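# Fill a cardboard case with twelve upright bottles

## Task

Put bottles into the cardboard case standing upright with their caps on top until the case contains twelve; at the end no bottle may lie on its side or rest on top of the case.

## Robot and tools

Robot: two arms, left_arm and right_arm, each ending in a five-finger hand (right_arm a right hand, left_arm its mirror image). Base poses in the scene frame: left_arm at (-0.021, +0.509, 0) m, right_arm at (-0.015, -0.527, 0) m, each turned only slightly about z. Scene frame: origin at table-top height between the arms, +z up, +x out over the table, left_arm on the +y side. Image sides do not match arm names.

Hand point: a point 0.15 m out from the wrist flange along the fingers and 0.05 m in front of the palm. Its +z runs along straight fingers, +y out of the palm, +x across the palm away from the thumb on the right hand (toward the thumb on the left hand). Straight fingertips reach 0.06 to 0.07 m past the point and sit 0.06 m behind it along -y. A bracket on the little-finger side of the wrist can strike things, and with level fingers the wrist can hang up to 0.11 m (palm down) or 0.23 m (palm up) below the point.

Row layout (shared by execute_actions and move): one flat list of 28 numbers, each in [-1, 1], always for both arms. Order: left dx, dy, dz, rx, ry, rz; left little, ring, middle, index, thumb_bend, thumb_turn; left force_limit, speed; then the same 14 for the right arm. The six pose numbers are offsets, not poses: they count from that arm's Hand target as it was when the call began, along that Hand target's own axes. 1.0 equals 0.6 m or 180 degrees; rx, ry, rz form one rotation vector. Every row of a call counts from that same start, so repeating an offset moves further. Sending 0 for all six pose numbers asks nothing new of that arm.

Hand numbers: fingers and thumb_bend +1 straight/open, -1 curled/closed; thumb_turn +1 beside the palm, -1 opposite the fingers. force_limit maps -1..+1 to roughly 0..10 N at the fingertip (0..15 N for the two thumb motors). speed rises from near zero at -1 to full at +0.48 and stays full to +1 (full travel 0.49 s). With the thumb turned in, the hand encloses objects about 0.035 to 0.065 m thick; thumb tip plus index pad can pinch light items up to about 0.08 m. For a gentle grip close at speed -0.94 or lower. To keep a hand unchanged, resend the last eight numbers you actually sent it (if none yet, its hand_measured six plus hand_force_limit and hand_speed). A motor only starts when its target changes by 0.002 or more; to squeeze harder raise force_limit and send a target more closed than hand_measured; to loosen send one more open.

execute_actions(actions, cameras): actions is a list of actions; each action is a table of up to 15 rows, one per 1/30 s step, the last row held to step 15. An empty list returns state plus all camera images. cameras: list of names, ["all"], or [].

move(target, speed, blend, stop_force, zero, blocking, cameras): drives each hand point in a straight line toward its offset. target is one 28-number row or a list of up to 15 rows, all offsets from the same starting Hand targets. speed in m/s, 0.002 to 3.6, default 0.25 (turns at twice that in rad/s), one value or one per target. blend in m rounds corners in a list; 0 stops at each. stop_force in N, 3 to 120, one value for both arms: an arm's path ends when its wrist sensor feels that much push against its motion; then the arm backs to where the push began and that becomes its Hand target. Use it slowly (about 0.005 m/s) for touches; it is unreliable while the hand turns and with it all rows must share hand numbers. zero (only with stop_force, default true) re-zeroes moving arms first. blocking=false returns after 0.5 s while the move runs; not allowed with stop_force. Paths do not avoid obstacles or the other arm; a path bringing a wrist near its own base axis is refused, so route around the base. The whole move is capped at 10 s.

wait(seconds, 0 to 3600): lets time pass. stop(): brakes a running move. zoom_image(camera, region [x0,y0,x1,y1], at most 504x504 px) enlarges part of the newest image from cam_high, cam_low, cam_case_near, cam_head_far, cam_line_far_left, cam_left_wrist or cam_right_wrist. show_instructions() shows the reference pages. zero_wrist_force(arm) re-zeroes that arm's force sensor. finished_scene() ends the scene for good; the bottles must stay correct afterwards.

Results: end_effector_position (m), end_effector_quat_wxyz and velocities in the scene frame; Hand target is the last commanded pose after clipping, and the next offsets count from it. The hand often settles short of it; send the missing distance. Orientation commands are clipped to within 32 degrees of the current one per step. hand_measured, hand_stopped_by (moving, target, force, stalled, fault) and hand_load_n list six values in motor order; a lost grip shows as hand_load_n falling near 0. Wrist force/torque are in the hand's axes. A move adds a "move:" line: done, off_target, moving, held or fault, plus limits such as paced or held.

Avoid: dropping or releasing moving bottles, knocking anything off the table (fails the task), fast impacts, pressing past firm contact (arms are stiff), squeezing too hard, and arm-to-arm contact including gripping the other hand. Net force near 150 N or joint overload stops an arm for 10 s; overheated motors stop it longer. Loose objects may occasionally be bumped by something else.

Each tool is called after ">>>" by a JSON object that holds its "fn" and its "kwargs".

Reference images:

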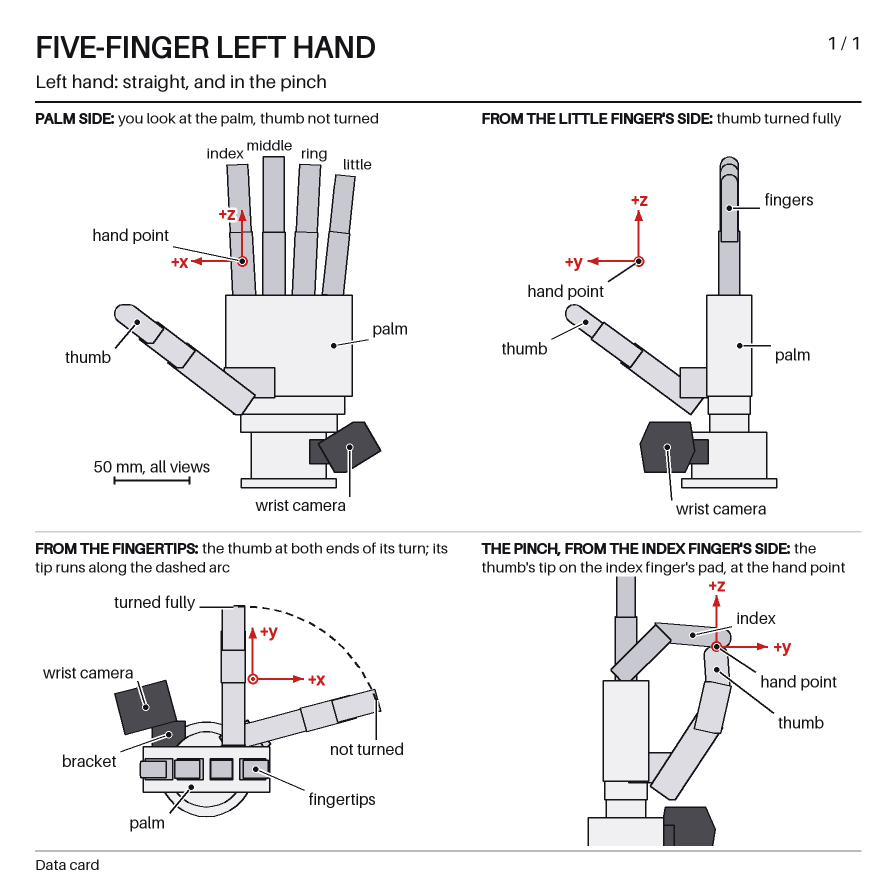

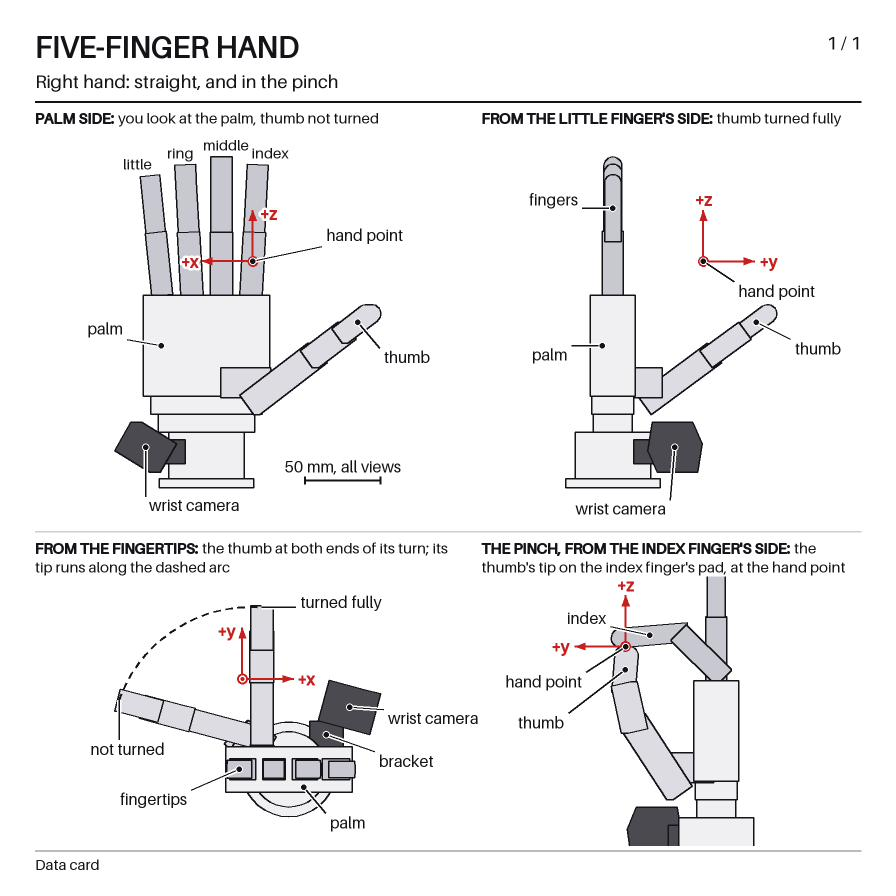

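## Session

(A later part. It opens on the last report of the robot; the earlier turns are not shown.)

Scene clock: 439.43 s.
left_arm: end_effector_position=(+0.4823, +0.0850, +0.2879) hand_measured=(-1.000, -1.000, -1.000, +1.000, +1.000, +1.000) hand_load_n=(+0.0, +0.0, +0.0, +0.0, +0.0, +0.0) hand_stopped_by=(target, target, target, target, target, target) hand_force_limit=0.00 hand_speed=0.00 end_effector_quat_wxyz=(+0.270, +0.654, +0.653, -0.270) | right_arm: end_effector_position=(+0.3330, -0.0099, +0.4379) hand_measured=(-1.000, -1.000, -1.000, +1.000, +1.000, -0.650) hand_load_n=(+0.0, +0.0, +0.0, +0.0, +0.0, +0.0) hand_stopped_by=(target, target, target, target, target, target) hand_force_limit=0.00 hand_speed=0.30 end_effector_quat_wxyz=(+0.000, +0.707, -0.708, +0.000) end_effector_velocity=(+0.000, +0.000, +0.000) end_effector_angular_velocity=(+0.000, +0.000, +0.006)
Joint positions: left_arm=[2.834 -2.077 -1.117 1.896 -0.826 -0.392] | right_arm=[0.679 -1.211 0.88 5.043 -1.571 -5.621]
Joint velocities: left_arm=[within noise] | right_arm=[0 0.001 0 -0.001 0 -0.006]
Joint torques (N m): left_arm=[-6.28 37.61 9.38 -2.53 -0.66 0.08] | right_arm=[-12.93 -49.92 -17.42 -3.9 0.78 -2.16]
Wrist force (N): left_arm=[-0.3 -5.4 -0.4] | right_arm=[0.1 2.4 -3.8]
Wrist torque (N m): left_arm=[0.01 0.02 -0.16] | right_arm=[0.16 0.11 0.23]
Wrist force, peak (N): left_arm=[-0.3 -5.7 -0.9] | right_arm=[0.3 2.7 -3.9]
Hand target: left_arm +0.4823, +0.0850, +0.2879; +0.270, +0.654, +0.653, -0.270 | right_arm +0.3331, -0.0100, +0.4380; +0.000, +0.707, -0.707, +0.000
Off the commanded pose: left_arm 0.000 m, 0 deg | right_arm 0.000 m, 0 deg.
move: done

>>> {"fn": "move", "kwargs": {"target": [0,0,0,0,0,0,-1,-1,-1,1,1,1,0,0,0,0.01,0.3133,0,0,0,-1,-1,-1,1,1,-0.65,0,0.3], "speed": 0.2, "cameras": ["cam_right_wrist","cam_case_near"]}}

>>> {"fn": "move", "kwargs": {"target": [0,0,0,0,0,0,-1,-1,-1,1,1,1,0,0,0,0,0.118,0,0,0,-1,-1,-1,1,1,-0.65,0,0.3], "speed": 0.04, "stop_force": 3, "cameras": ["cam_right_wrist","cam_case_near"]}}

>>> {"fn": "zoom_image", "kwargs": {"camera": "cam_case_near", "region": [360, 140, 560, 370]}}

Scene clock: 441.07 s.
left_arm: end_effector_position=(+0.4823, +0.0850, +0.2879) hand_measured=(-1.000, -1.000, -1.000, +1.000, +1.000, +1.000) hand_load_n=(+0.0, +0.0, +0.0, +0.0, +0.0, +0.0) hand_stopped_by=(target, target, target, target, target, target) hand_force_limit=0.00 hand_speed=0.00 end_effector_quat_wxyz=(+0.270, +0.654, +0.653, -0.270) | right_arm: end_effector_position=(+0.3271, -0.0099, +0.2500) hand_measured=(-1.000, -1.000, -1.000, +1.000, +1.000, -0.650) hand_load_n=(+0.0, +0.0, +0.0, +0.0, +0.0, +0.0) hand_stopped_by=(target, target, target, target, target, target) hand_force_limit=0.00 hand_speed=0.30 end_effector_quat_wxyz=(+0.000, +0.707, -0.707, +0.000)
Joint positions: left_arm=[2.834 -2.077 -1.117 1.896 -0.826 -0.392] | right_arm=[0.685 -1.259 1.431 4.54 -1.571 -5.616]
Joint torques (N m): left_arm=[-6.12 37.86 9.62 -2.55 -0.53 0.12] | right_arm=[2.59 -48.55 -15.12 -3.72 0.8 1.31]
Wrist force (N): left_arm=[-0.4 -5.5 -0.7] | right_arm=[0.1 2.4 -3.5]
Wrist torque (N m): left_arm=[0.00 0.02 -0.16] | right_arm=[0.14 0.10 0.22]
Wrist force, peak (N): left_arm=[-0.3 -5.7 -0.8] | right_arm=[0.2 2.6 -5.6]
Hand target: left_arm +0.4823, +0.0850, +0.2879; +0.270, +0.654, +0.653, -0.270 | right_arm +0.3272, -0.0099, +0.2500; +0.000, +0.707, -0.707, +0.000
Off the commanded pose: left_arm 0.000 m, 0 deg | right_arm 0.000 m, 0 deg.
move: done
Images, in order (width x height): cam_case_near 896x504, cam_right_wrist 672x504.

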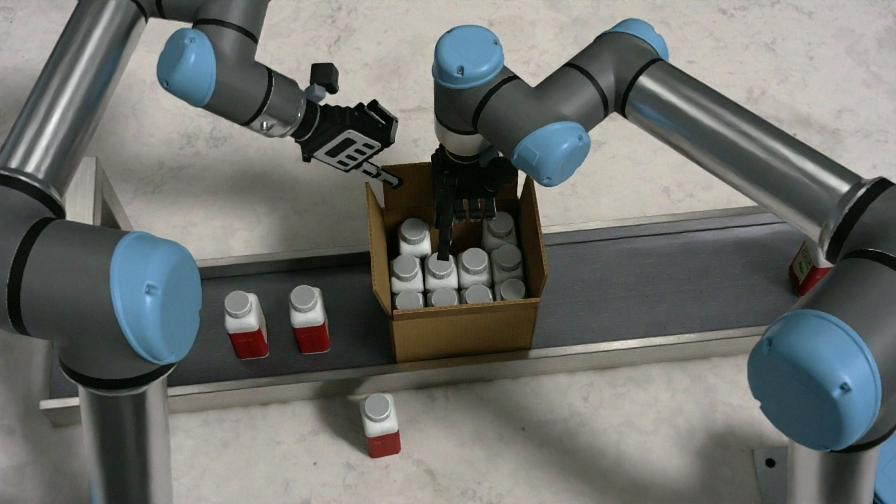

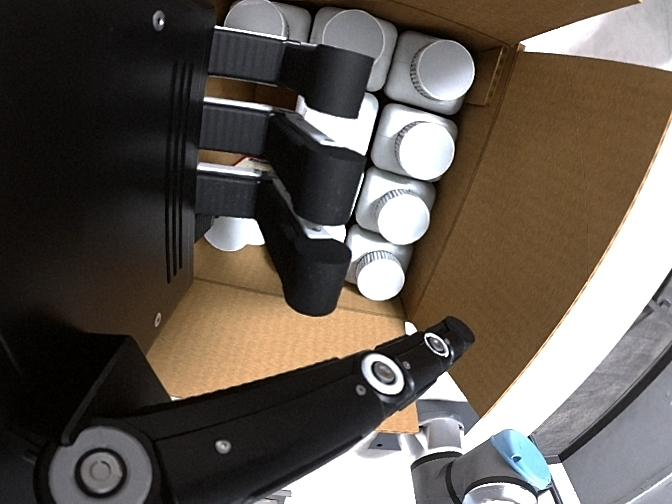

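Scene clock: 443.93 s.
left_arm: end_effector_position=(+0.4823, +0.0850, +0.2879) hand_measured=(-1.000, -1.000, -1.000, +1.000, +1.000, +1.000) hand_load_n=(+0.0, +0.0, +0.0, +0.5, +0.0, +0.0) hand_stopped_by=(target, target, target, target, target, target) hand_force_limit=0.00 hand_speed=0.00 end_effector_quat_wxyz=(+0.270, +0.654, +0.653, -0.270) | right_arm: end_effector_position=(+0.3272, -0.0099, +0.1792) hand_measured=(-1.000, -1.000, -1.000, +1.000, +1.000, -0.650) hand_load_n=(+0.0, +0.0, +0.0, +0.0, +0.0, +0.0) hand_stopped_by=(target, target, target, target, target, target) hand_force_limit=0.00 hand_speed=0.30 end_effector_quat_wxyz=(+0.000, +0.707, -0.707, +0.000)
Joint positions: left_arm=[2.834 -2.077 -1.117 1.896 -0.826 -0.392] | right_arm=[0.685 -1.217 1.56 4.368 -1.571 -5.616]
Joint torques (N m): left_arm=[-5.66 38.21 9.71 -2.69 -0.45 -0.04] | right_arm=[-14.71 -50.29 -31.27 -3.27 0.23 -1.11]
Wrist force (N): left_arm=[-0.3 -5.4 -0.7] | right_arm=[0.0 2.3 -3.7]
Wrist torque (N m): left_arm=[0.03 0.01 -0.16] | right_arm=[0.14 0.10 0.22]
Wrist force, peak (N): left_arm=[-0.3 -5.7 -0.6] | right_arm=[0.2 2.4 -4.1]
Hand target: left_arm +0.4823, +0.0850, +0.2879; +0.270, +0.654, +0.653, -0.270 | right_arm +0.3272, -0.0099, +0.1792; +0.000, +0.707, -0.707, +0.000
Off the commanded pose: left_arm 0.000 m, 0 deg | right_arm 0.000 m, 0 deg.
move: done
Images, in order (width x height): cam_case_near 896x504, cam_right_wrist 672x504.

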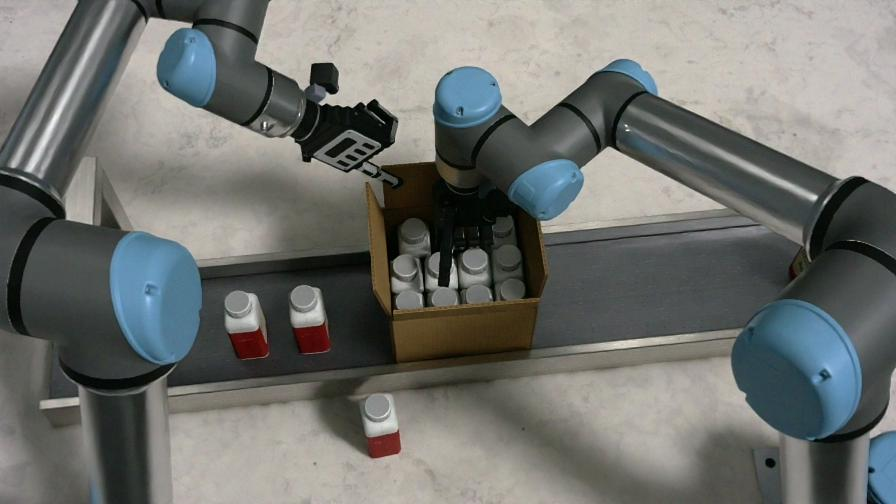

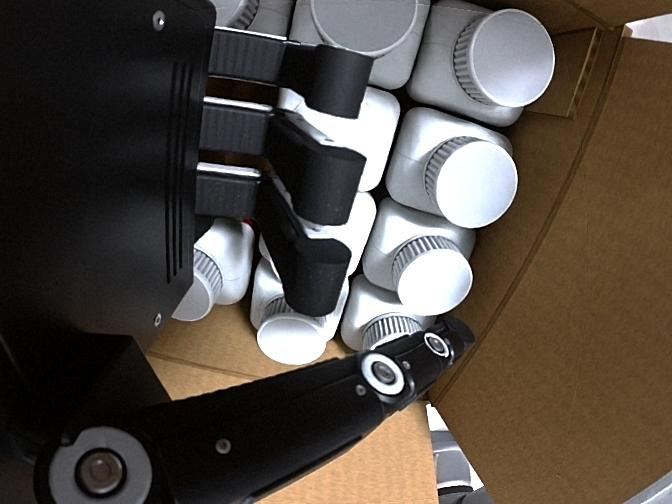

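Scaled by 2.191 from the camera's image (finer frame: 1280x720).

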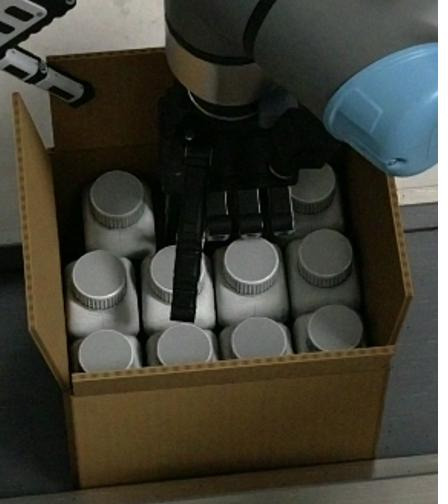

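>>> {"fn": "move", "kwargs": {"target": [0,0,0,0,0,0,-1,-1,-1,1,1,1,0,0,-0.045,0,0,0,0,0,-1,-1,-1,1,1,-0.65,0,0.3], "speed": 0.012, "stop_force": 7, "cameras": ["cam_right_wrist","cam_case_near"]}}

>>> {"fn": "zoom_image", "kwargs": {"camera": "cam_case_near", "region": [360, 140, 560, 370]}}

Scene clock: 447.00 s.
left_arm: end_effector_position=(+0.4823, +0.0850, +0.2879) hand_measured=(-1.000, -1.000, -1.000, +1.000, +1.000, +1.000) hand_load_n=(+0.0, +0.0, +0.0, +0.5, +0.0, +0.0) hand_stopped_by=(target, target, target, target, target, target) hand_force_limit=0.00 hand_speed=0.00 end_effector_quat_wxyz=(+0.270, +0.654, +0.653, -0.270) | right_arm: end_effector_position=(+0.3272, +0.0127, +0.1792) hand_measured=(-1.000, -1.000, -1.000, +1.000, +1.000, -0.650) hand_load_n=(+0.0, +0.0, +0.0, +0.0, +0.0, +0.0) hand_stopped_by=(target, target, target, target, target, target) hand_force_limit=0.00 hand_speed=0.30 end_effector_quat_wxyz=(+0.000, +0.707, -0.707, +0.000)
Joint positions: left_arm=[2.834 -2.077 -1.117 1.896 -0.826 -0.392] | right_arm=[0.713 -1.177 1.503 4.385 -1.571 -5.588]
Joint torques (N m): left_arm=[-5.73 38.37 9.45 -2.55 -0.45 0.04] | right_arm=[-13.11 -53.58 -15.1 -4.64 2.62 -2.12]
Wrist force (N): left_arm=[-0.1 -5.4 -0.9] | right_arm=[5.4 2.7 -1.8]
Wrist torque (N m): left_arm=[0.02 -0.02 -0.15] | right_arm=[0.07 0.24 0.58]
Wrist force, peak (N): left_arm=[-0.3 -5.7 -0.8] | right_arm=[13.1 2.7 -2.4]
Hand target: left_arm +0.4823, +0.0850, +0.2879; +0.270, +0.654, +0.653, -0.270 | right_arm +0.3272, +0.0127, +0.1792; +0.000, +0.707, -0.707, +0.000 (not the last commanded pose)
Off the commanded pose: left_arm 0.000 m, 0 deg | right_arm 0.004 m, 0 deg.
move: contact (right_arm)
Images, in order (width x height): cam_case_near 896x504, cam_right_wrist 672x504.

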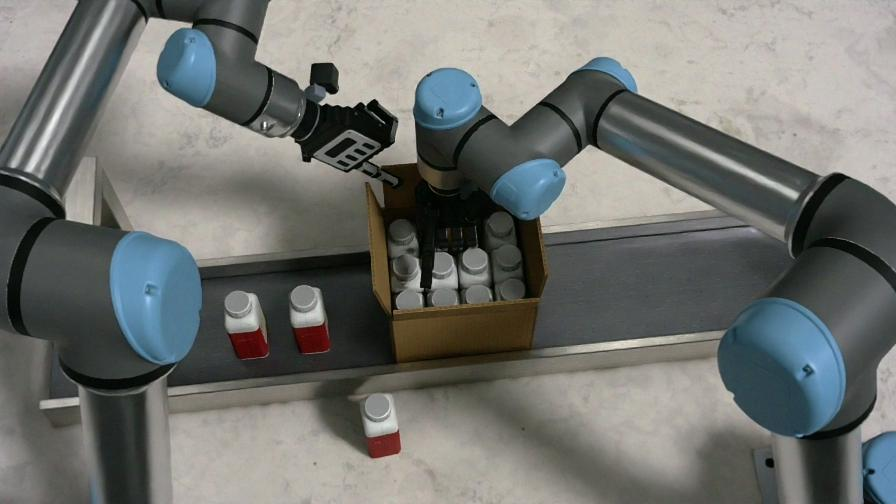

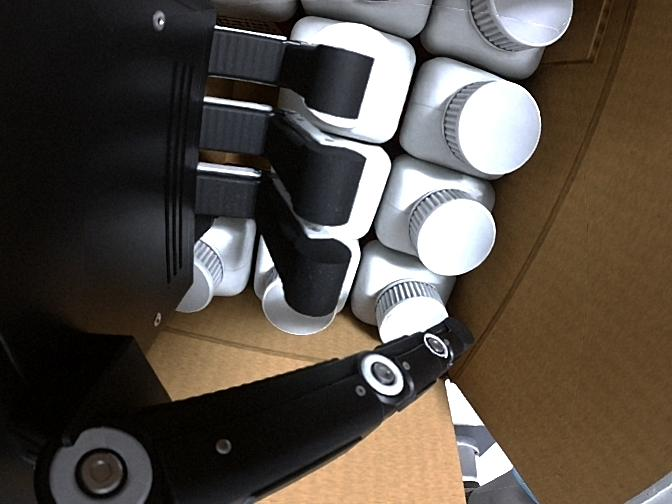

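Scaled by 2.191 from the camera's image (finer frame: 1280x720).

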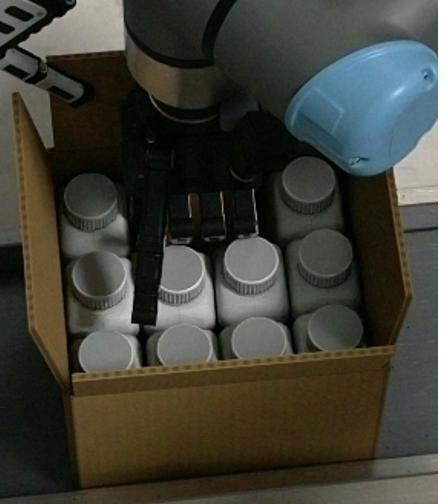

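>>> {"fn": "move", "kwargs": {"target": [0,0,0,0,0,0,-1,-1,-1,1,1,1,0,0,0.02,0,0,0,0,0,-1,-1,-1,1,1,-0.65,0,0.3], "speed": 0.02, "cameras": ["cam_right_wrist","cam_case_near"]}}

>>> {"fn": "zoom_image", "kwargs": {"camera": "cam_case_near", "region": [380, 180, 480, 290]}}

Scene clock: 448.03 s.
left_arm: end_effector_position=(+0.4823, +0.0850, +0.2879) hand_measured=(-1.000, -1.000, -1.000, +1.000, +1.000, +1.000) hand_load_n=(+0.0, +0.0, +0.0, +0.0, +0.0, -0.5) hand_stopped_by=(target, target, target, target, target, target) hand_force_limit=0.00 hand_speed=0.00 end_effector_quat_wxyz=(+0.270, +0.654, +0.653, -0.270) | right_arm: end_effector_position=(+0.3273, +0.0005, +0.1793) hand_measured=(-1.000, -1.000, -1.000, +1.000, +1.000, -0.650) hand_load_n=(+0.0, +0.0, +0.0, +0.0, -0.5, +0.0) hand_stopped_by=(target, target, target, target, target, target) hand_force_limit=0.00 hand_speed=0.30 end_effector_quat_wxyz=(+0.000, +0.707, -0.707, +0.000)
Joint positions: left_arm=[2.834 -2.077 -1.117 1.896 -0.826 -0.392] | right_arm=[0.698 -1.198 1.534 4.376 -1.571 -5.603]
Joint torques (N m): left_arm=[-5.9 38.56 9.5 -2.59 -0.46 0.03] | right_arm=[8.07 -26.26 -30.98 -2.02 -0.82 1.05]
Wrist force (N): left_arm=[-0.2 -5.4 -0.6] | right_arm=[-0.6 2.3 -3.0]
Wrist torque (N m): left_arm=[0.01 0.00 -0.15] | right_arm=[0.10 0.25 0.30]
Wrist force, peak (N): left_arm=[-0.3 -5.6 -1.0] | right_arm=[5.6 2.7 -1.8]
Hand target: left_arm +0.4823, +0.0850, +0.2879; +0.270, +0.654, +0.653, -0.270 | right_arm +0.3272, +0.0007, +0.1792; +0.000, +0.707, -0.707, +0.000
Off the commanded pose: left_arm 0.000 m, 0 deg | right_arm 0.000 m, 0 deg.
move: done
Images, in order (width x height): cam_case_near 896x504, cam_right_wrist 672x504.

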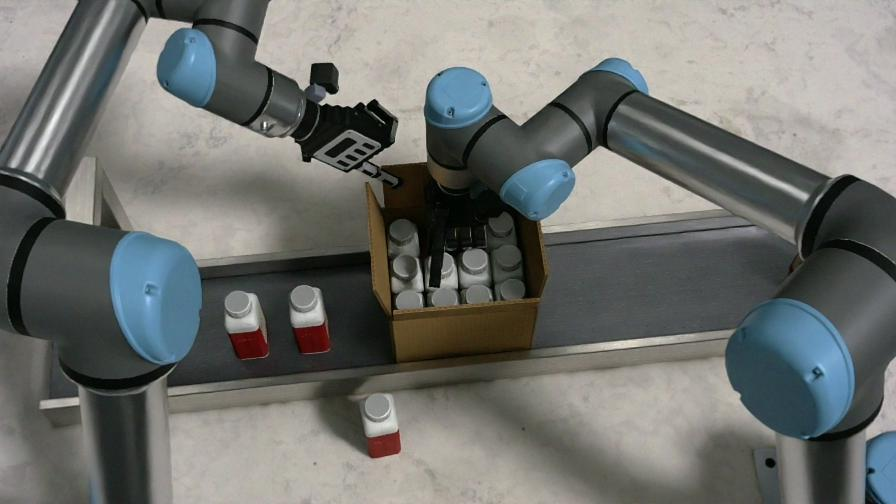

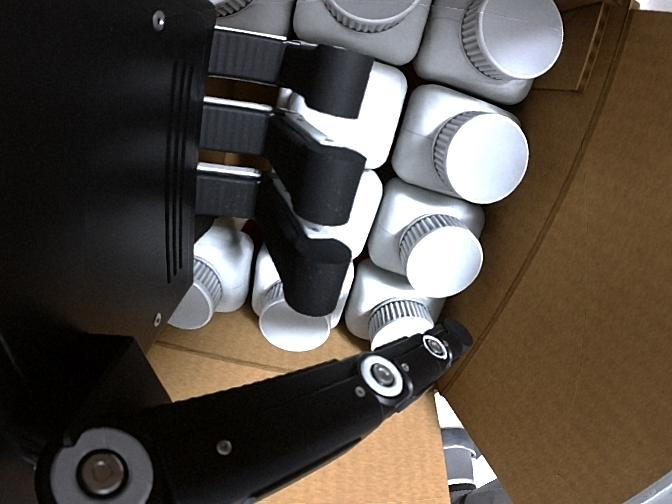

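Scaled by 4.582 from the camera's image (finer frame: 1280x720).

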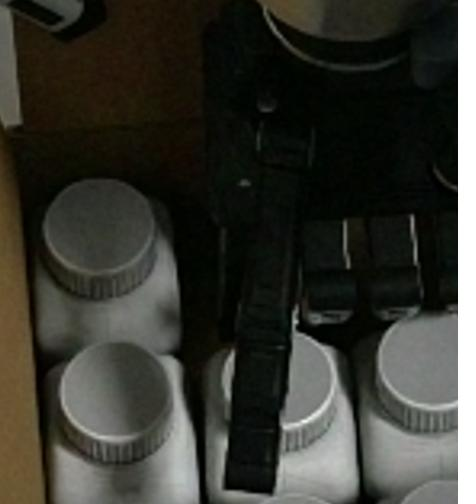

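>>> {"fn": "move", "kwargs": {"target": [[0,0,0,0,0,0,-1,-1,-1,1,1,1,0,0,0,0,-0.4347,0,0,0,-1,-1,-1,1,1,-0.65,0,0.3],[0,0,0,0,0,0,-1,-1,-1,1,1,1,0,0,0.8345,0.012,-0.4347,0.3162,0.1277,0.2213,-1,-1,-1,1,1,-0.65,0,0.3]], "speed": [0.3,0.5], "blend": [0.02,0], "cameras": ["cam_right_wrist","cam_case_near"]}}

>>> {"fn": "zoom_image", "kwargs": {"camera": "cam_case_near", "region": [360, 140, 560, 370]}}

Scene clock: 451.63 s.
left_arm: end_effector_position=(+0.4823, +0.0850, +0.2879) hand_measured=(-1.000, -1.000, -1.000, +1.000, +1.000, +1.000) hand_load_n=(+0.0, +0.0, +0.0, +0.0, +0.0, +0.0) hand_stopped_by=(target, target, target, target, target, target) hand_force_limit=0.00 hand_speed=0.00 end_effector_quat_wxyz=(+0.270, +0.654, +0.653, -0.270) | right_arm: end_effector_position=(+0.3193, -0.5001, +0.4399) hand_measured=(-1.000, -1.000, -1.000, +1.000, +1.000, -0.650) hand_load_n=(+0.0, +0.0, +0.0, +0.0, +0.0, +0.0) hand_stopped_by=(target, target, target, target, target, target) hand_force_limit=0.00 hand_speed=0.30 end_effector_quat_wxyz=(+0.196, -0.338, +0.797, -0.460)
Joint positions: left_arm=[2.834 -2.077 -1.117 1.896 -0.826 -0.392] | right_arm=[0.023 -2.266 2.137 3.949 -2.22 -5.828]
Joint torques (N m): left_arm=[-5.65 38.73 10.02 -2.52 -0.38 0.11] | right_arm=[-12.98 13.67 -13.27 -3.82 1.09 -1.86]
Wrist force (N): left_arm=[-0.3 -5.4 -0.7] | right_arm=[-0.4 0.8 -1.6]
Wrist torque (N m): left_arm=[0.02 0.00 -0.15] | right_arm=[0.20 0.08 0.01]
Wrist force, peak (N): left_arm=[-0.4 -5.7 -0.9] | right_arm=[-1.9 2.5 -4.8]
Hand target: left_arm +0.4823, +0.0850, +0.2879; +0.270, +0.654, +0.653, -0.270 | right_arm +0.3193, -0.5001, +0.4398; +0.195, -0.338, +0.797, -0.460
Off the commanded pose: left_arm 0.000 m, 0 deg | right_arm 0.000 m, 0 deg.
move: done
Images, in order (width x height): cam_case_near 896x504, cam_right_wrist 672x504.

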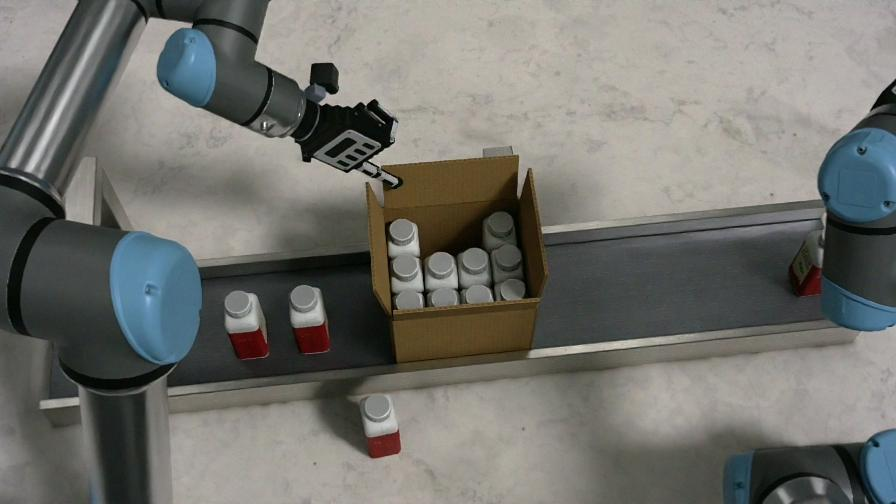

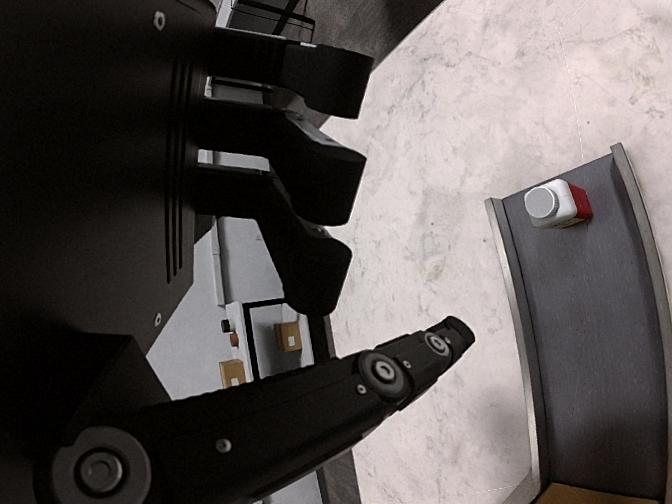

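Scaled by 2.191 from the camera's image (finer frame: 1280x720).

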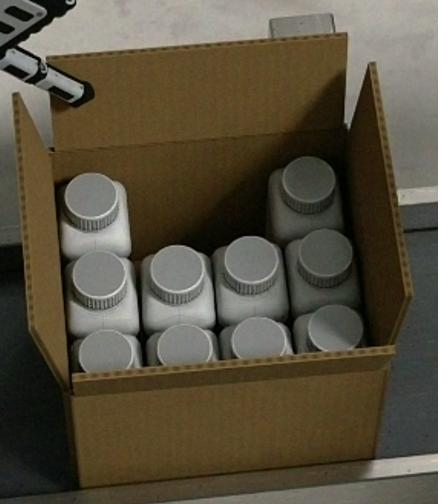

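>>> {"fn": "move", "kwargs": {"target": [0,0,0,0,0,0,-1,-1,-1,1,1,1,0,0,0.0304,0.2296,0.2020,0,0,0,-1,-1,-1,0.34,0.55,-0.65,-0.5,0.3], "speed": 0.3, "cameras": ["cam_right_wrist","cam_case_near"]}}

>>> {"fn": "zoom_image", "kwargs": {"camera": "cam_right_wrist", "region": [360, 120, 600, 360]}}

Scene clock: 454.80 s.
left_arm: end_effector_position=(+0.4823, +0.0850, +0.2879) hand_measured=(-1.000, -1.000, -1.000, +1.000, +1.000, +1.000) hand_load_n=(+0.0, +0.0, +0.0, +0.0, +0.0, +0.0) hand_stopped_by=(target, target, target, target, target, target) hand_force_limit=0.00 hand_speed=0.00 end_effector_quat_wxyz=(+0.270, +0.654, +0.653, -0.270) | right_arm: end_effector_position=(+0.3327, -0.5382, +0.2600) hand_measured=(-1.000, -1.000, -1.000, +0.340, +0.550, -0.650) hand_load_n=(+0.0, +0.0, +0.0, +0.0, +0.0, +0.0) hand_stopped_by=(target, target, target, target, target, target) hand_force_limit=-0.50 hand_speed=0.30 end_effector_quat_wxyz=(+0.195, -0.338, +0.797, -0.460) end_effector_velocity=(+0.000, +0.000, +0.001) end_effector_angular_velocity=(-0.001, -0.006, +0.001)
Joint positions: left_arm=[2.834 -2.077 -1.117 1.896 -0.826 -0.392] | right_arm=[-0.188 -2.198 2.596 3.342 -2.051 -5.977]
Joint velocities: left_arm=[within noise] | right_arm=[0.001 -0.001 0.002 -0.007 0.001 0]
Joint torques (N m): left_arm=[-5.74 38.93 9.35 -2.59 -0.37 0.05] | right_arm=[2.49 7.94 -13.14 -3.81 0.55 1.86]
Wrist force (N): left_arm=[-0.3 -5.5 -0.8] | right_arm=[-0.4 0.9 -1.5]
Wrist torque (N m): left_arm=[0.02 0.00 -0.15] | right_arm=[0.22 0.09 0.01]
Wrist force, peak (N): left_arm=[-0.5 -5.6 -0.8] | right_arm=[-0.7 -1.2 -3.0]
Hand target: left_arm +0.4823, +0.0850, +0.2879; +0.270, +0.654, +0.653, -0.270 | right_arm +0.3327, -0.5382, +0.2599; +0.195, -0.338, +0.797, -0.460
Off the commanded pose: left_arm 0.000 m, 0 deg | right_arm 0.000 m, 0 deg.
move: done
Images, in order (width x height): cam_case_near 896x504, cam_right_wrist 672x504.

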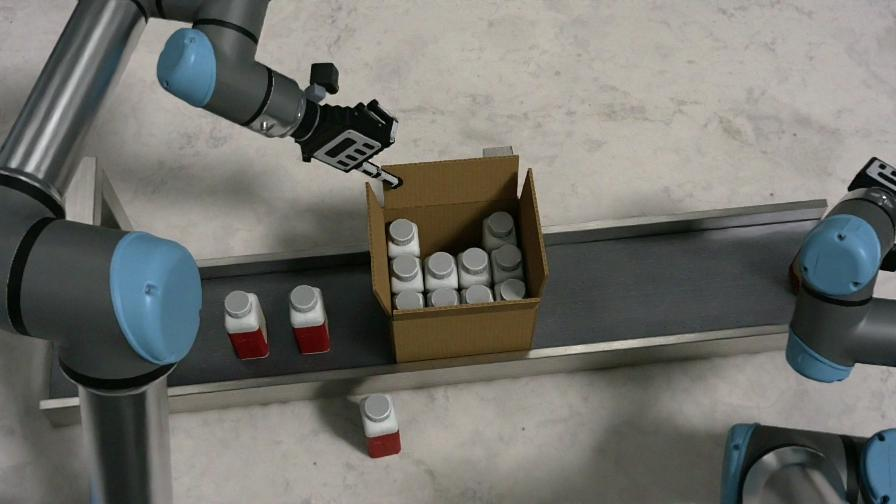

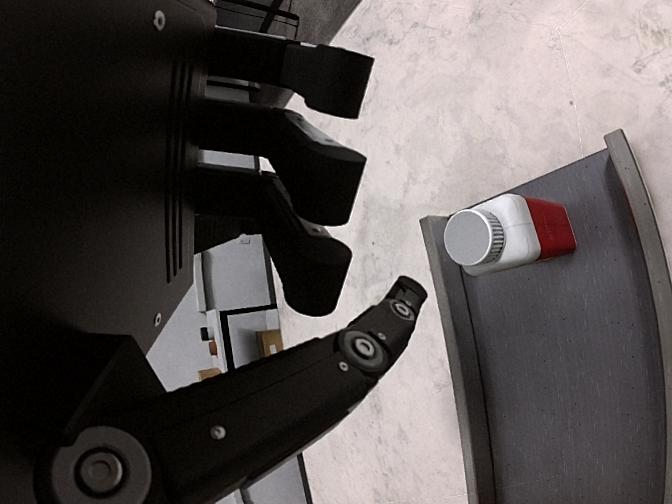

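Scaled by 2.100 from the camera's image (finer frame: 960x720).

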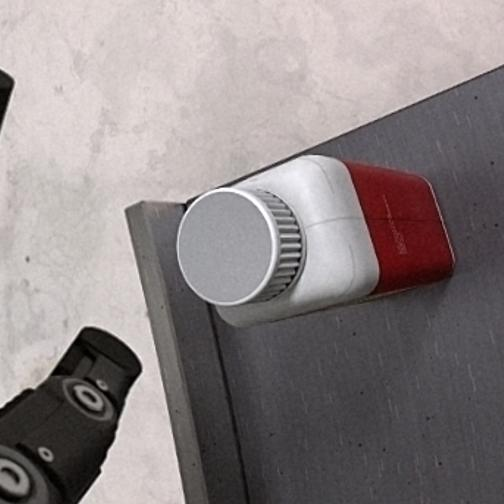

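>>> {"fn": "move", "kwargs": {"target": [0,0,0,0,0,0,-1,-1,-1,1,1,1,0,0,-0.0039,0.0644,0.0524,0,0,0,-1,-1,-1,0.34,0.55,-0.65,-0.5,0.3], "speed": 0.15, "cameras": ["cam_right_wrist"]}}

>>> {"fn": "zoom_image", "kwargs": {"camera": "cam_right_wrist", "region": [300, 140, 540, 360]}}

Scene clock: 456.33 s.
left_arm: end_effector_position=(+0.4823, +0.0850, +0.2879) hand_measured=(-1.000, -1.000, -1.000, +1.000, +1.000, +1.000) hand_load_n=(+0.0, +0.0, +0.0, +0.5, +0.0, +0.0) hand_stopped_by=(target, target, target, target, target, target) hand_force_limit=0.00 hand_speed=0.00 end_effector_quat_wxyz=(+0.270, +0.654, +0.653, -0.270) | right_arm: end_effector_position=(+0.3400, -0.5420, +0.2108) hand_measured=(-1.000, -1.000, -1.000, +0.340, +0.550, -0.650) hand_load_n=(+0.0, +0.0, +0.0, +0.0, +0.0, +0.0) hand_stopped_by=(target, target, target, target, target, target) hand_force_limit=-0.50 hand_speed=0.30 end_effector_quat_wxyz=(+0.195, -0.338, +0.797, -0.460) end_effector_velocity=(+0.001, +0.001, +0.000) end_effector_angular_velocity=(+0.000, -0.003, +0.002)
Joint positions: left_arm=[2.834 -2.077 -1.117 1.896 -0.826 -0.392] | right_arm=[-0.2 -2.049 2.691 3.095 -2.04 -5.985]
Joint velocities: left_arm=[within noise] | right_arm=[0.002 0.002 0 -0.005 0.001 0.001]
Joint torques (N m): left_arm=[-5.4 39.04 9.52 -2.6 -0.49 0.13] | right_arm=[11.1 12.04 -14.36 -4.01 0.78 2.4]
Wrist force (N): left_arm=[-0.4 -5.5 -1.0] | right_arm=[-0.4 0.8 -1.6]
Wrist torque (N m): left_arm=[0.03 0.01 -0.16] | right_arm=[0.20 0.08 0.14]
Wrist force, peak (N): left_arm=[-0.3 -5.7 -0.8] | right_arm=[-0.8 -0.3 -2.6]
Hand target: left_arm +0.4823, +0.0850, +0.2879; +0.270, +0.654, +0.653, -0.270 | right_arm +0.3400, -0.5420, +0.2107; +0.195, -0.338, +0.797, -0.460
Off the commanded pose: left_arm 0.000 m, 0 deg | right_arm 0.000 m, 0 deg.
move: done

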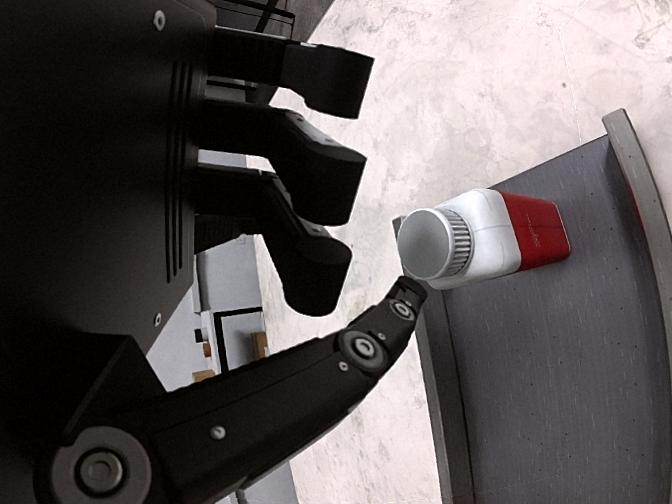

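Scaled by 2.100 from the camera's image (finer frame: 960x720).

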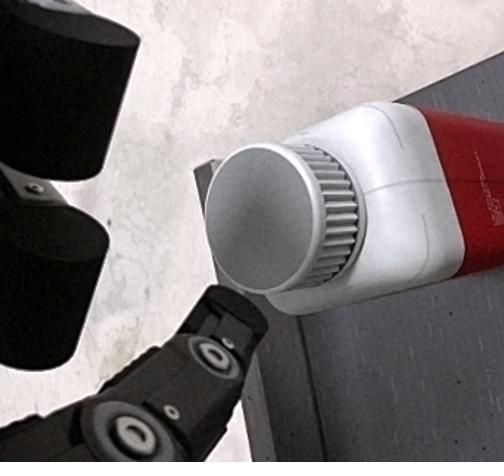

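>>> {"fn": "move", "kwargs": {"target": [0,0,0,0,0,0,-1,-1,-1,1,1,1,0,0,0.0034,0.0273,0.0195,0,0,0,-1,-1,-1,0.34,0.55,-0.65,-0.5,0.3], "speed": 0.1, "cameras": ["cam_right_wrist"]}}

>>> {"fn": "zoom_image", "kwargs": {"camera": "cam_right_wrist", "region": [300, 140, 540, 360]}}

Scene clock: 457.20 s.
left_arm: end_effector_position=(+0.4823, +0.0850, +0.2879) hand_measured=(-1.000, -1.000, -1.000, +1.000, +1.000, +1.000) hand_load_n=(+0.0, +0.0, +0.0, +0.0, +0.0, +0.0) hand_stopped_by=(target, target, target, target, target, target) hand_force_limit=0.00 hand_speed=0.00 end_effector_quat_wxyz=(+0.270, +0.654, +0.653, -0.270) | right_arm: end_effector_position=(+0.3400, -0.5448, +0.1907) hand_measured=(-1.000, -1.000, -1.000, +0.340, +0.550, -0.650) hand_load_n=(+0.0, +0.0, +0.0, +0.0, +0.0, +0.0) hand_stopped_by=(target, target, target, target, target, target) hand_force_limit=-0.50 hand_speed=0.30 end_effector_quat_wxyz=(+0.195, -0.338, +0.797, -0.460)
Joint positions: left_arm=[2.834 -2.077 -1.117 1.896 -0.826 -0.392] | right_arm=[-0.216 -1.981 2.731 2.982 -2.027 -5.995]
Joint torques (N m): left_arm=[-5.04 38.56 9.63 -2.52 -0.36 0.07] | right_arm=[13.83 2.33 -16.1 -3.99 -0.81 2.57]
Wrist force (N): left_arm=[-0.3 -5.5 -0.8] | right_arm=[-0.7 0.8 -1.5]
Wrist torque (N m): left_arm=[0.01 0.00 -0.15] | right_arm=[0.20 0.11 0.11]
Wrist force, peak (N): left_arm=[-0.3 -5.6 -0.8] | right_arm=[-0.1 -0.2 -2.5]
Hand target: left_arm +0.4823, +0.0850, +0.2879; +0.270, +0.654, +0.653, -0.270 | right_arm +0.3400, -0.5448, +0.1906; +0.195, -0.338, +0.797, -0.460
Off the commanded pose: left_arm 0.000 m, 0 deg | right_arm 0.000 m, 0 deg.
move: done

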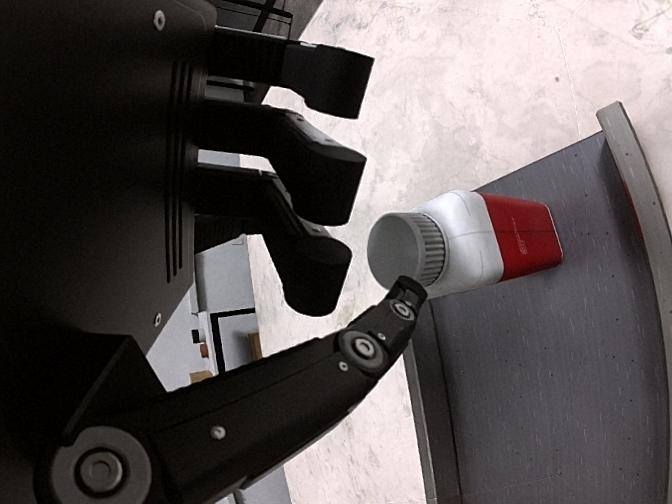

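Scaled by 2.100 from the camera's image (finer frame: 960x720).

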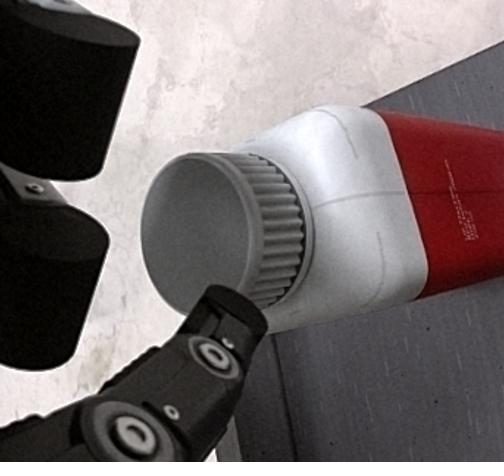

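>>> {"fn": "move", "kwargs": {"target": [0,0,0,0,0,0,-1,-1,-1,1,1,1,0,0,0.0,0.0285,0.0165,0,0,0,-1,-1,-1,0.34,0.55,-0.65,-0.5,0.3], "speed": 0.06, "stop_force": 4, "cameras": ["cam_right_wrist"]}}

>>> {"fn": "zoom_image", "kwargs": {"camera": "cam_right_wrist", "region": [300, 140, 540, 360]}}

Scene clock: 458.83 s.
left_arm: end_effector_position=(+0.4823, +0.0850, +0.2879) hand_measured=(-1.000, -1.000, -1.000, +1.000, +1.000, +1.000) hand_load_n=(+0.0, +0.0, +0.0, +0.0, +0.0, +0.0) hand_stopped_by=(target, target, target, target, target, target) hand_force_limit=0.00 hand_speed=0.00 end_effector_quat_wxyz=(+0.270, +0.654, +0.653, -0.270) | right_arm: end_effector_position=(+0.3400, -0.5448, +0.1709) hand_measured=(-1.000, -1.000, -1.000, +0.340, +0.550, -0.650) hand_load_n=(+0.0, +0.0, +0.0, +0.0, +0.0, +0.0) hand_stopped_by=(target, target, target, target, target, target) hand_force_limit=-0.50 hand_speed=0.30 end_effector_quat_wxyz=(+0.195, -0.338, +0.797, -0.460)
Joint positions: left_arm=[2.834 -2.077 -1.117 1.896 -0.826 -0.392] | right_arm=[-0.216 -1.892 2.766 2.859 -2.027 -5.995]
Joint torques (N m): left_arm=[-5.06 38.76 9.86 -2.61 -0.28 0.12] | right_arm=[13.29 -15.3 -23.97 -3.88 -1.01 -1.96]
Wrist force (N): left_arm=[-0.2 -5.4 -0.6] | right_arm=[-0.5 1.0 -1.4]
Wrist torque (N m): left_arm=[0.01 0.00 -0.15] | right_arm=[0.22 0.09 0.11]
Wrist force, peak (N): left_arm=[-0.3 -5.7 -0.7] | right_arm=[-0.6 1.0 -1.8]
Hand target: left_arm +0.4823, +0.0850, +0.2879; +0.270, +0.654, +0.653, -0.270 | right_arm +0.3400, -0.5448, +0.1709; +0.195, -0.338, +0.797, -0.460
Off the commanded pose: left_arm 0.000 m, 0 deg | right_arm 0.000 m, 0 deg.
move: done

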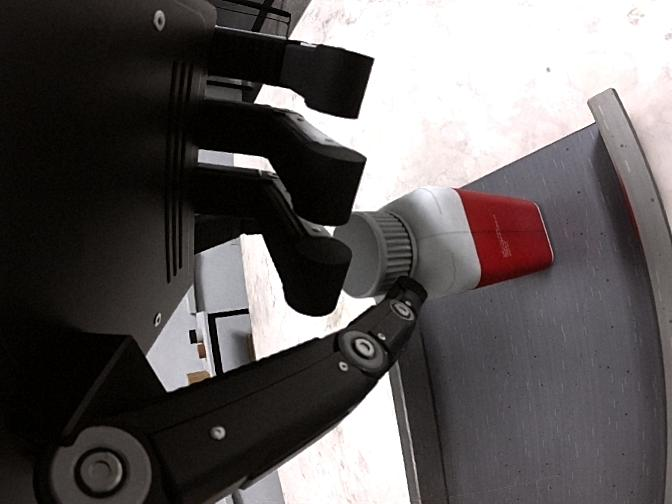

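Scaled by 2.100 from the camera's image (finer frame: 960x720).

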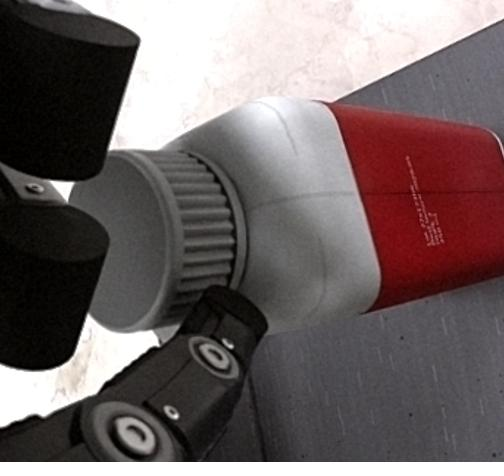

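>>> {"fn": "move", "kwargs": {"target": [0,0,0,0,0,0,-1,-1,-1,1,1,1,0,0,0,0,0,0,0,0,-1,-1,-1,0.12,0.42,-0.65,-0.7,-0.85], "speed": 0.03}}

>>> {"fn": "move", "kwargs": {"target": [0,0,0,0,0,0,-1,-1,-1,1,1,1,0,0,0,0,0,0,0,0,-1,-1,-1,-0.15,0.42,-0.65,-0.5,-0.92], "speed": 0.03}}

>>> {"fn": "move", "kwargs": {"target": [0,0,0,0,0,0,-1,-1,-1,1,1,1,0,0,0,0,0,0,0,0,-1,-1,-1,-0.3,0.418,-0.65,0.1,-0.92], "speed": 0.03, "cameras": ["cam_right_wrist"]}}

>>> {"fn": "zoom_image", "kwargs": {"camera": "cam_right_wrist", "region": [300, 140, 540, 360]}}

Scene clock: 459.87 s.
left_arm: end_effector_position=(+0.4823, +0.0850, +0.2879) hand_measured=(-1.000, -1.000, -1.000, +1.000, +1.000, +1.000) hand_load_n=(+0.0, +0.0, +0.0, +0.0, +0.0, -0.5) hand_stopped_by=(target, target, target, target, target, target) hand_force_limit=0.00 hand_speed=0.00 end_effector_quat_wxyz=(+0.270, +0.654, +0.653, -0.270) | right_arm: end_effector_position=(+0.3400, -0.5448, +0.1709) hand_measured=(-1.000, -1.000, -1.000, +0.120, +0.420, -0.650) hand_load_n=(+0.0, +0.0, +0.0, +0.0, +0.0, +0.0) hand_stopped_by=(target, target, target, target, target, target) hand_force_limit=-0.70 hand_speed=-0.85 end_effector_quat_wxyz=(+0.195, -0.338, +0.797, -0.460)
Joint positions: left_arm=[2.834 -2.077 -1.117 1.896 -0.826 -0.392] | right_arm=[-0.216 -1.892 2.766 2.859 -2.027 -5.995]
Joint torques (N m): left_arm=[-5.55 38.78 9.89 -2.52 -0.4 0.06] | right_arm=[12.59 -16.73 -23.86 -4.04 -0.51 -1.75]
Wrist force (N): left_arm=[-0.3 -5.3 -0.6] | right_arm=[-0.3 1.3 -2.0]
Wrist torque (N m): left_arm=[0.03 0.01 -0.16] | right_arm=[0.24 0.07 0.12]
Wrist force, peak (N): left_arm=[-0.4 -5.7 -0.8] | right_arm=[-0.4 1.7 -2.1]
Hand target: left_arm +0.4823, +0.0850, +0.2879; +0.270, +0.654, +0.653, -0.270 | right_arm +0.3400, -0.5448, +0.1709; +0.195, -0.338, +0.797, -0.460
Off the commanded pose: left_arm 0.000 m, 0 deg | right_arm 0.000 m, 0 deg.
move: done

Scene clock: 460.53 s.
left_arm: end_effector_position=(+0.4823, +0.0850, +0.2879) hand_measured=(-1.000, -1.000, -1.000, +1.000, +1.000, +1.000) hand_load_n=(+0.0, +0.0, +0.0, +0.0, +0.0, +0.0) hand_stopped_by=(target, target, target, target, target, target) hand_force_limit=0.00 hand_speed=0.00 end_effector_quat_wxyz=(+0.270, +0.654, +0.653, -0.270) | right_arm: end_effector_position=(+0.3400, -0.5448, +0.1709) hand_measured=(-1.000, -1.000, -1.000, +0.032, +0.422, -0.650) hand_load_n=(+0.0, +0.0, +0.0, +2.5, +3.0, +0.0) hand_stopped_by=(target, target, target, force, target, target) hand_force_limit=-0.50 hand_speed=-0.92 end_effector_quat_wxyz=(+0.195, -0.338, +0.797, -0.460)
Joint positions: left_arm=[2.834 -2.077 -1.117 1.896 -0.826 -0.392] | right_arm=[-0.216 -1.892 2.766 2.859 -2.027 -5.995]
Joint torques (N m): left_arm=[-5.5 38.82 9.61 -2.62 -0.31 0.17] | right_arm=[11.47 -15.37 -24.19 -3.8 -0.19 -2.2]
Wrist force (N): left_arm=[-0.2 -5.5 -0.8] | right_arm=[-0.5 3.8 -0.2]
Wrist torque (N m): left_arm=[0.01 0.00 -0.15] | right_arm=[0.35 0.07 0.14]
Wrist force, peak (N): left_arm=[-0.2 -5.6 -0.8] | right_arm=[-0.5 4.0 -0.2]
Hand target: left_arm +0.4823, +0.0850, +0.2879; +0.270, +0.654, +0.653, -0.270 | right_arm +0.3400, -0.5448, +0.1709; +0.195, -0.338, +0.797, -0.460
Off the commanded pose: left_arm 0.000 m, 0 deg | right_arm 0.000 m, 0 deg.
move: done

Scene clock: 461.03 s.
left_arm: end_effector_position=(+0.4823, +0.0850, +0.2879) hand_measured=(-1.000, -1.000, -1.000, +1.000, +1.000, +1.000) hand_load_n=(+0.0, +0.0, +0.0, +0.0, +0.0, +0.0) hand_stopped_by=(target, target, target, target, target, target) hand_force_limit=0.00 hand_speed=0.00 end_effector_quat_wxyz=(+0.270, +0.654, +0.653, -0.270) | right_arm: end_effector_position=(+0.3400, -0.5448, +0.1709) hand_measured=(-1.000, -1.000, -1.000, -0.004, +0.422, -0.650) hand_load_n=(+0.0, +0.0, +0.0, +5.5, +4.5, +0.0) hand_stopped_by=(target, target, target, force, target, target) hand_force_limit=0.10 hand_speed=-0.92 end_effector_quat_wxyz=(+0.195, -0.338, +0.797, -0.460)
Joint positions: left_arm=[2.834 -2.077 -1.117 1.896 -0.826 -0.392] | right_arm=[-0.216 -1.892 2.766 2.859 -2.027 -5.995]
Joint torques (N m): left_arm=[-5.61 38.97 9.83 -2.57 -0.37 0.1] | right_arm=[12.8 -15.68 -23.88 -3.97 0.15 -1.96]
Wrist force (N): left_arm=[-0.5 -5.2 -0.5] | right_arm=[-0.7 1.4 -0.9]
Wrist torque (N m): left_arm=[0.04 0.05 -0.18] | right_arm=[0.17 0.10 0.10]
Wrist force, peak (N): left_arm=[-0.2 -5.6 -0.7] | right_arm=[-0.5 4.0 -0.4]
Hand target: left_arm +0.4823, +0.0850, +0.2879; +0.270, +0.654, +0.653, -0.270 | right_arm +0.3400, -0.5448, +0.1709; +0.195, -0.338, +0.797, -0.460
Off the commanded pose: left_arm 0.000 m, 0 deg | right_arm 0.000 m, 0 deg.
move: done

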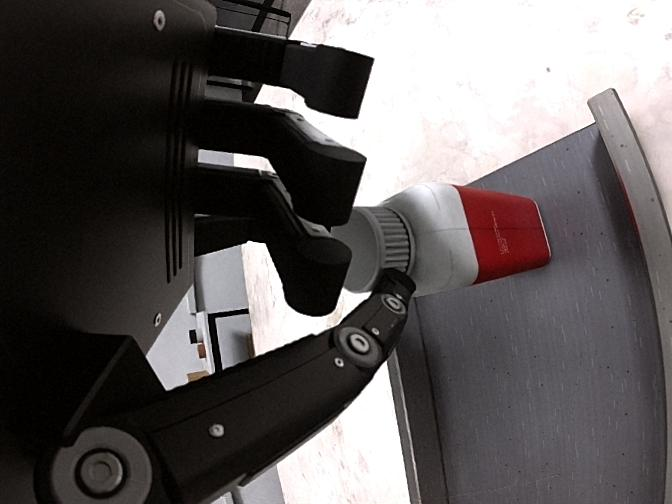

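Scaled by 2.100 from the camera's image (finer frame: 960x720).

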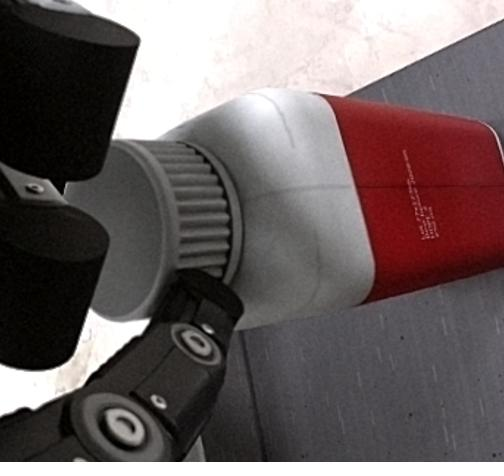

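>>> {"fn": "move", "kwargs": {"target": [0,0,0,0,0,0,-1,-1,-1,1,1,1,0,0,0,-0.0433,-0.025,0,0,0,-1,-1,-1,-0.3,0.418,-0.65,0.1,-0.92], "speed": 0.03, "cameras": ["cam_right_wrist"]}}

>>> {"fn": "zoom_image", "kwargs": {"camera": "cam_right_wrist", "region": [300, 140, 600, 360]}}

Scene clock: 462.53 s.
left_arm: end_effector_position=(+0.4823, +0.0850, +0.2879) hand_measured=(-1.000, -1.000, -1.000, +1.000, +1.000, +1.000) hand_load_n=(+0.5, +0.0, +0.0, +0.0, +0.0, +0.0) hand_stopped_by=(target, target, target, target, target, target) hand_force_limit=0.00 hand_speed=0.00 end_effector_quat_wxyz=(+0.270, +0.654, +0.653, -0.270) | right_arm: end_effector_position=(+0.3401, -0.5448, +0.2010) hand_measured=(-1.000, -1.000, -1.000, -0.004, +0.422, -0.650) hand_load_n=(+0.0, +0.0, +0.0, +4.5, +5.0, +0.0) hand_stopped_by=(target, target, target, force, target, target) hand_force_limit=0.10 hand_speed=-0.92 end_effector_quat_wxyz=(+0.196, -0.338, +0.797, -0.460)
Joint positions: left_arm=[2.834 -2.077 -1.117 1.896 -0.826 -0.392] | right_arm=[-0.216 -2.02 2.712 3.04 -2.027 -5.995]
Joint torques (N m): left_arm=[-5.48 39.11 9.94 -2.57 -0.21 0.15] | right_arm=[-15.38 8.74 -11.02 -3.21 0.69 -1.41]
Wrist force (N): left_arm=[-0.2 -5.5 -0.9] | right_arm=[-0.5 3.8 0.2]
Wrist torque (N m): left_arm=[0.02 -0.01 -0.15] | right_arm=[0.30 0.07 0.13]
Wrist force, peak (N): left_arm=[-0.3 -5.7 -0.8] | right_arm=[-0.2 4.4 0.3]
Hand target: left_arm +0.4823, +0.0850, +0.2879; +0.270, +0.654, +0.653, -0.270 | right_arm +0.3400, -0.5448, +0.2009; +0.195, -0.338, +0.797, -0.460
Off the commanded pose: left_arm 0.000 m, 0 deg | right_arm 0.000 m, 0 deg.
move: done

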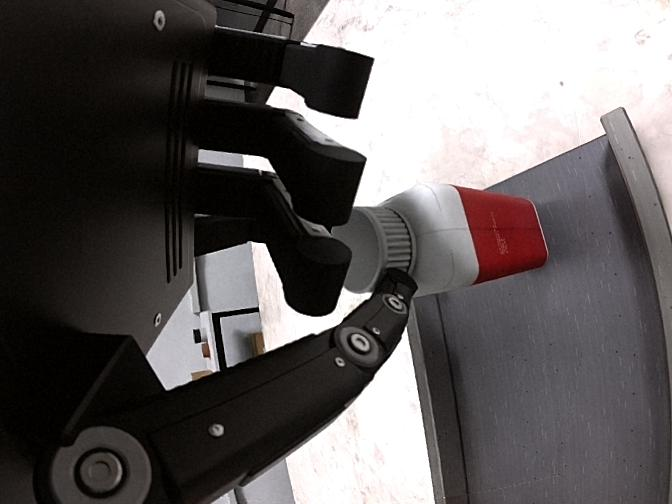

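Scaled by 1.680 from the camera's image (finer frame: 960x720).

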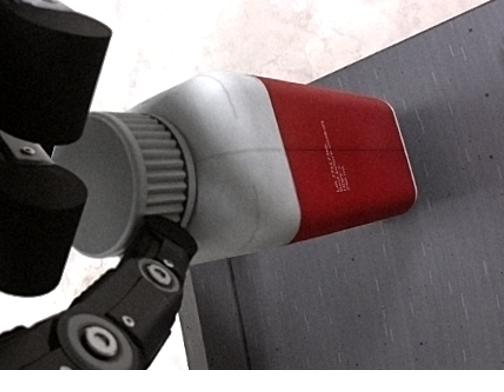

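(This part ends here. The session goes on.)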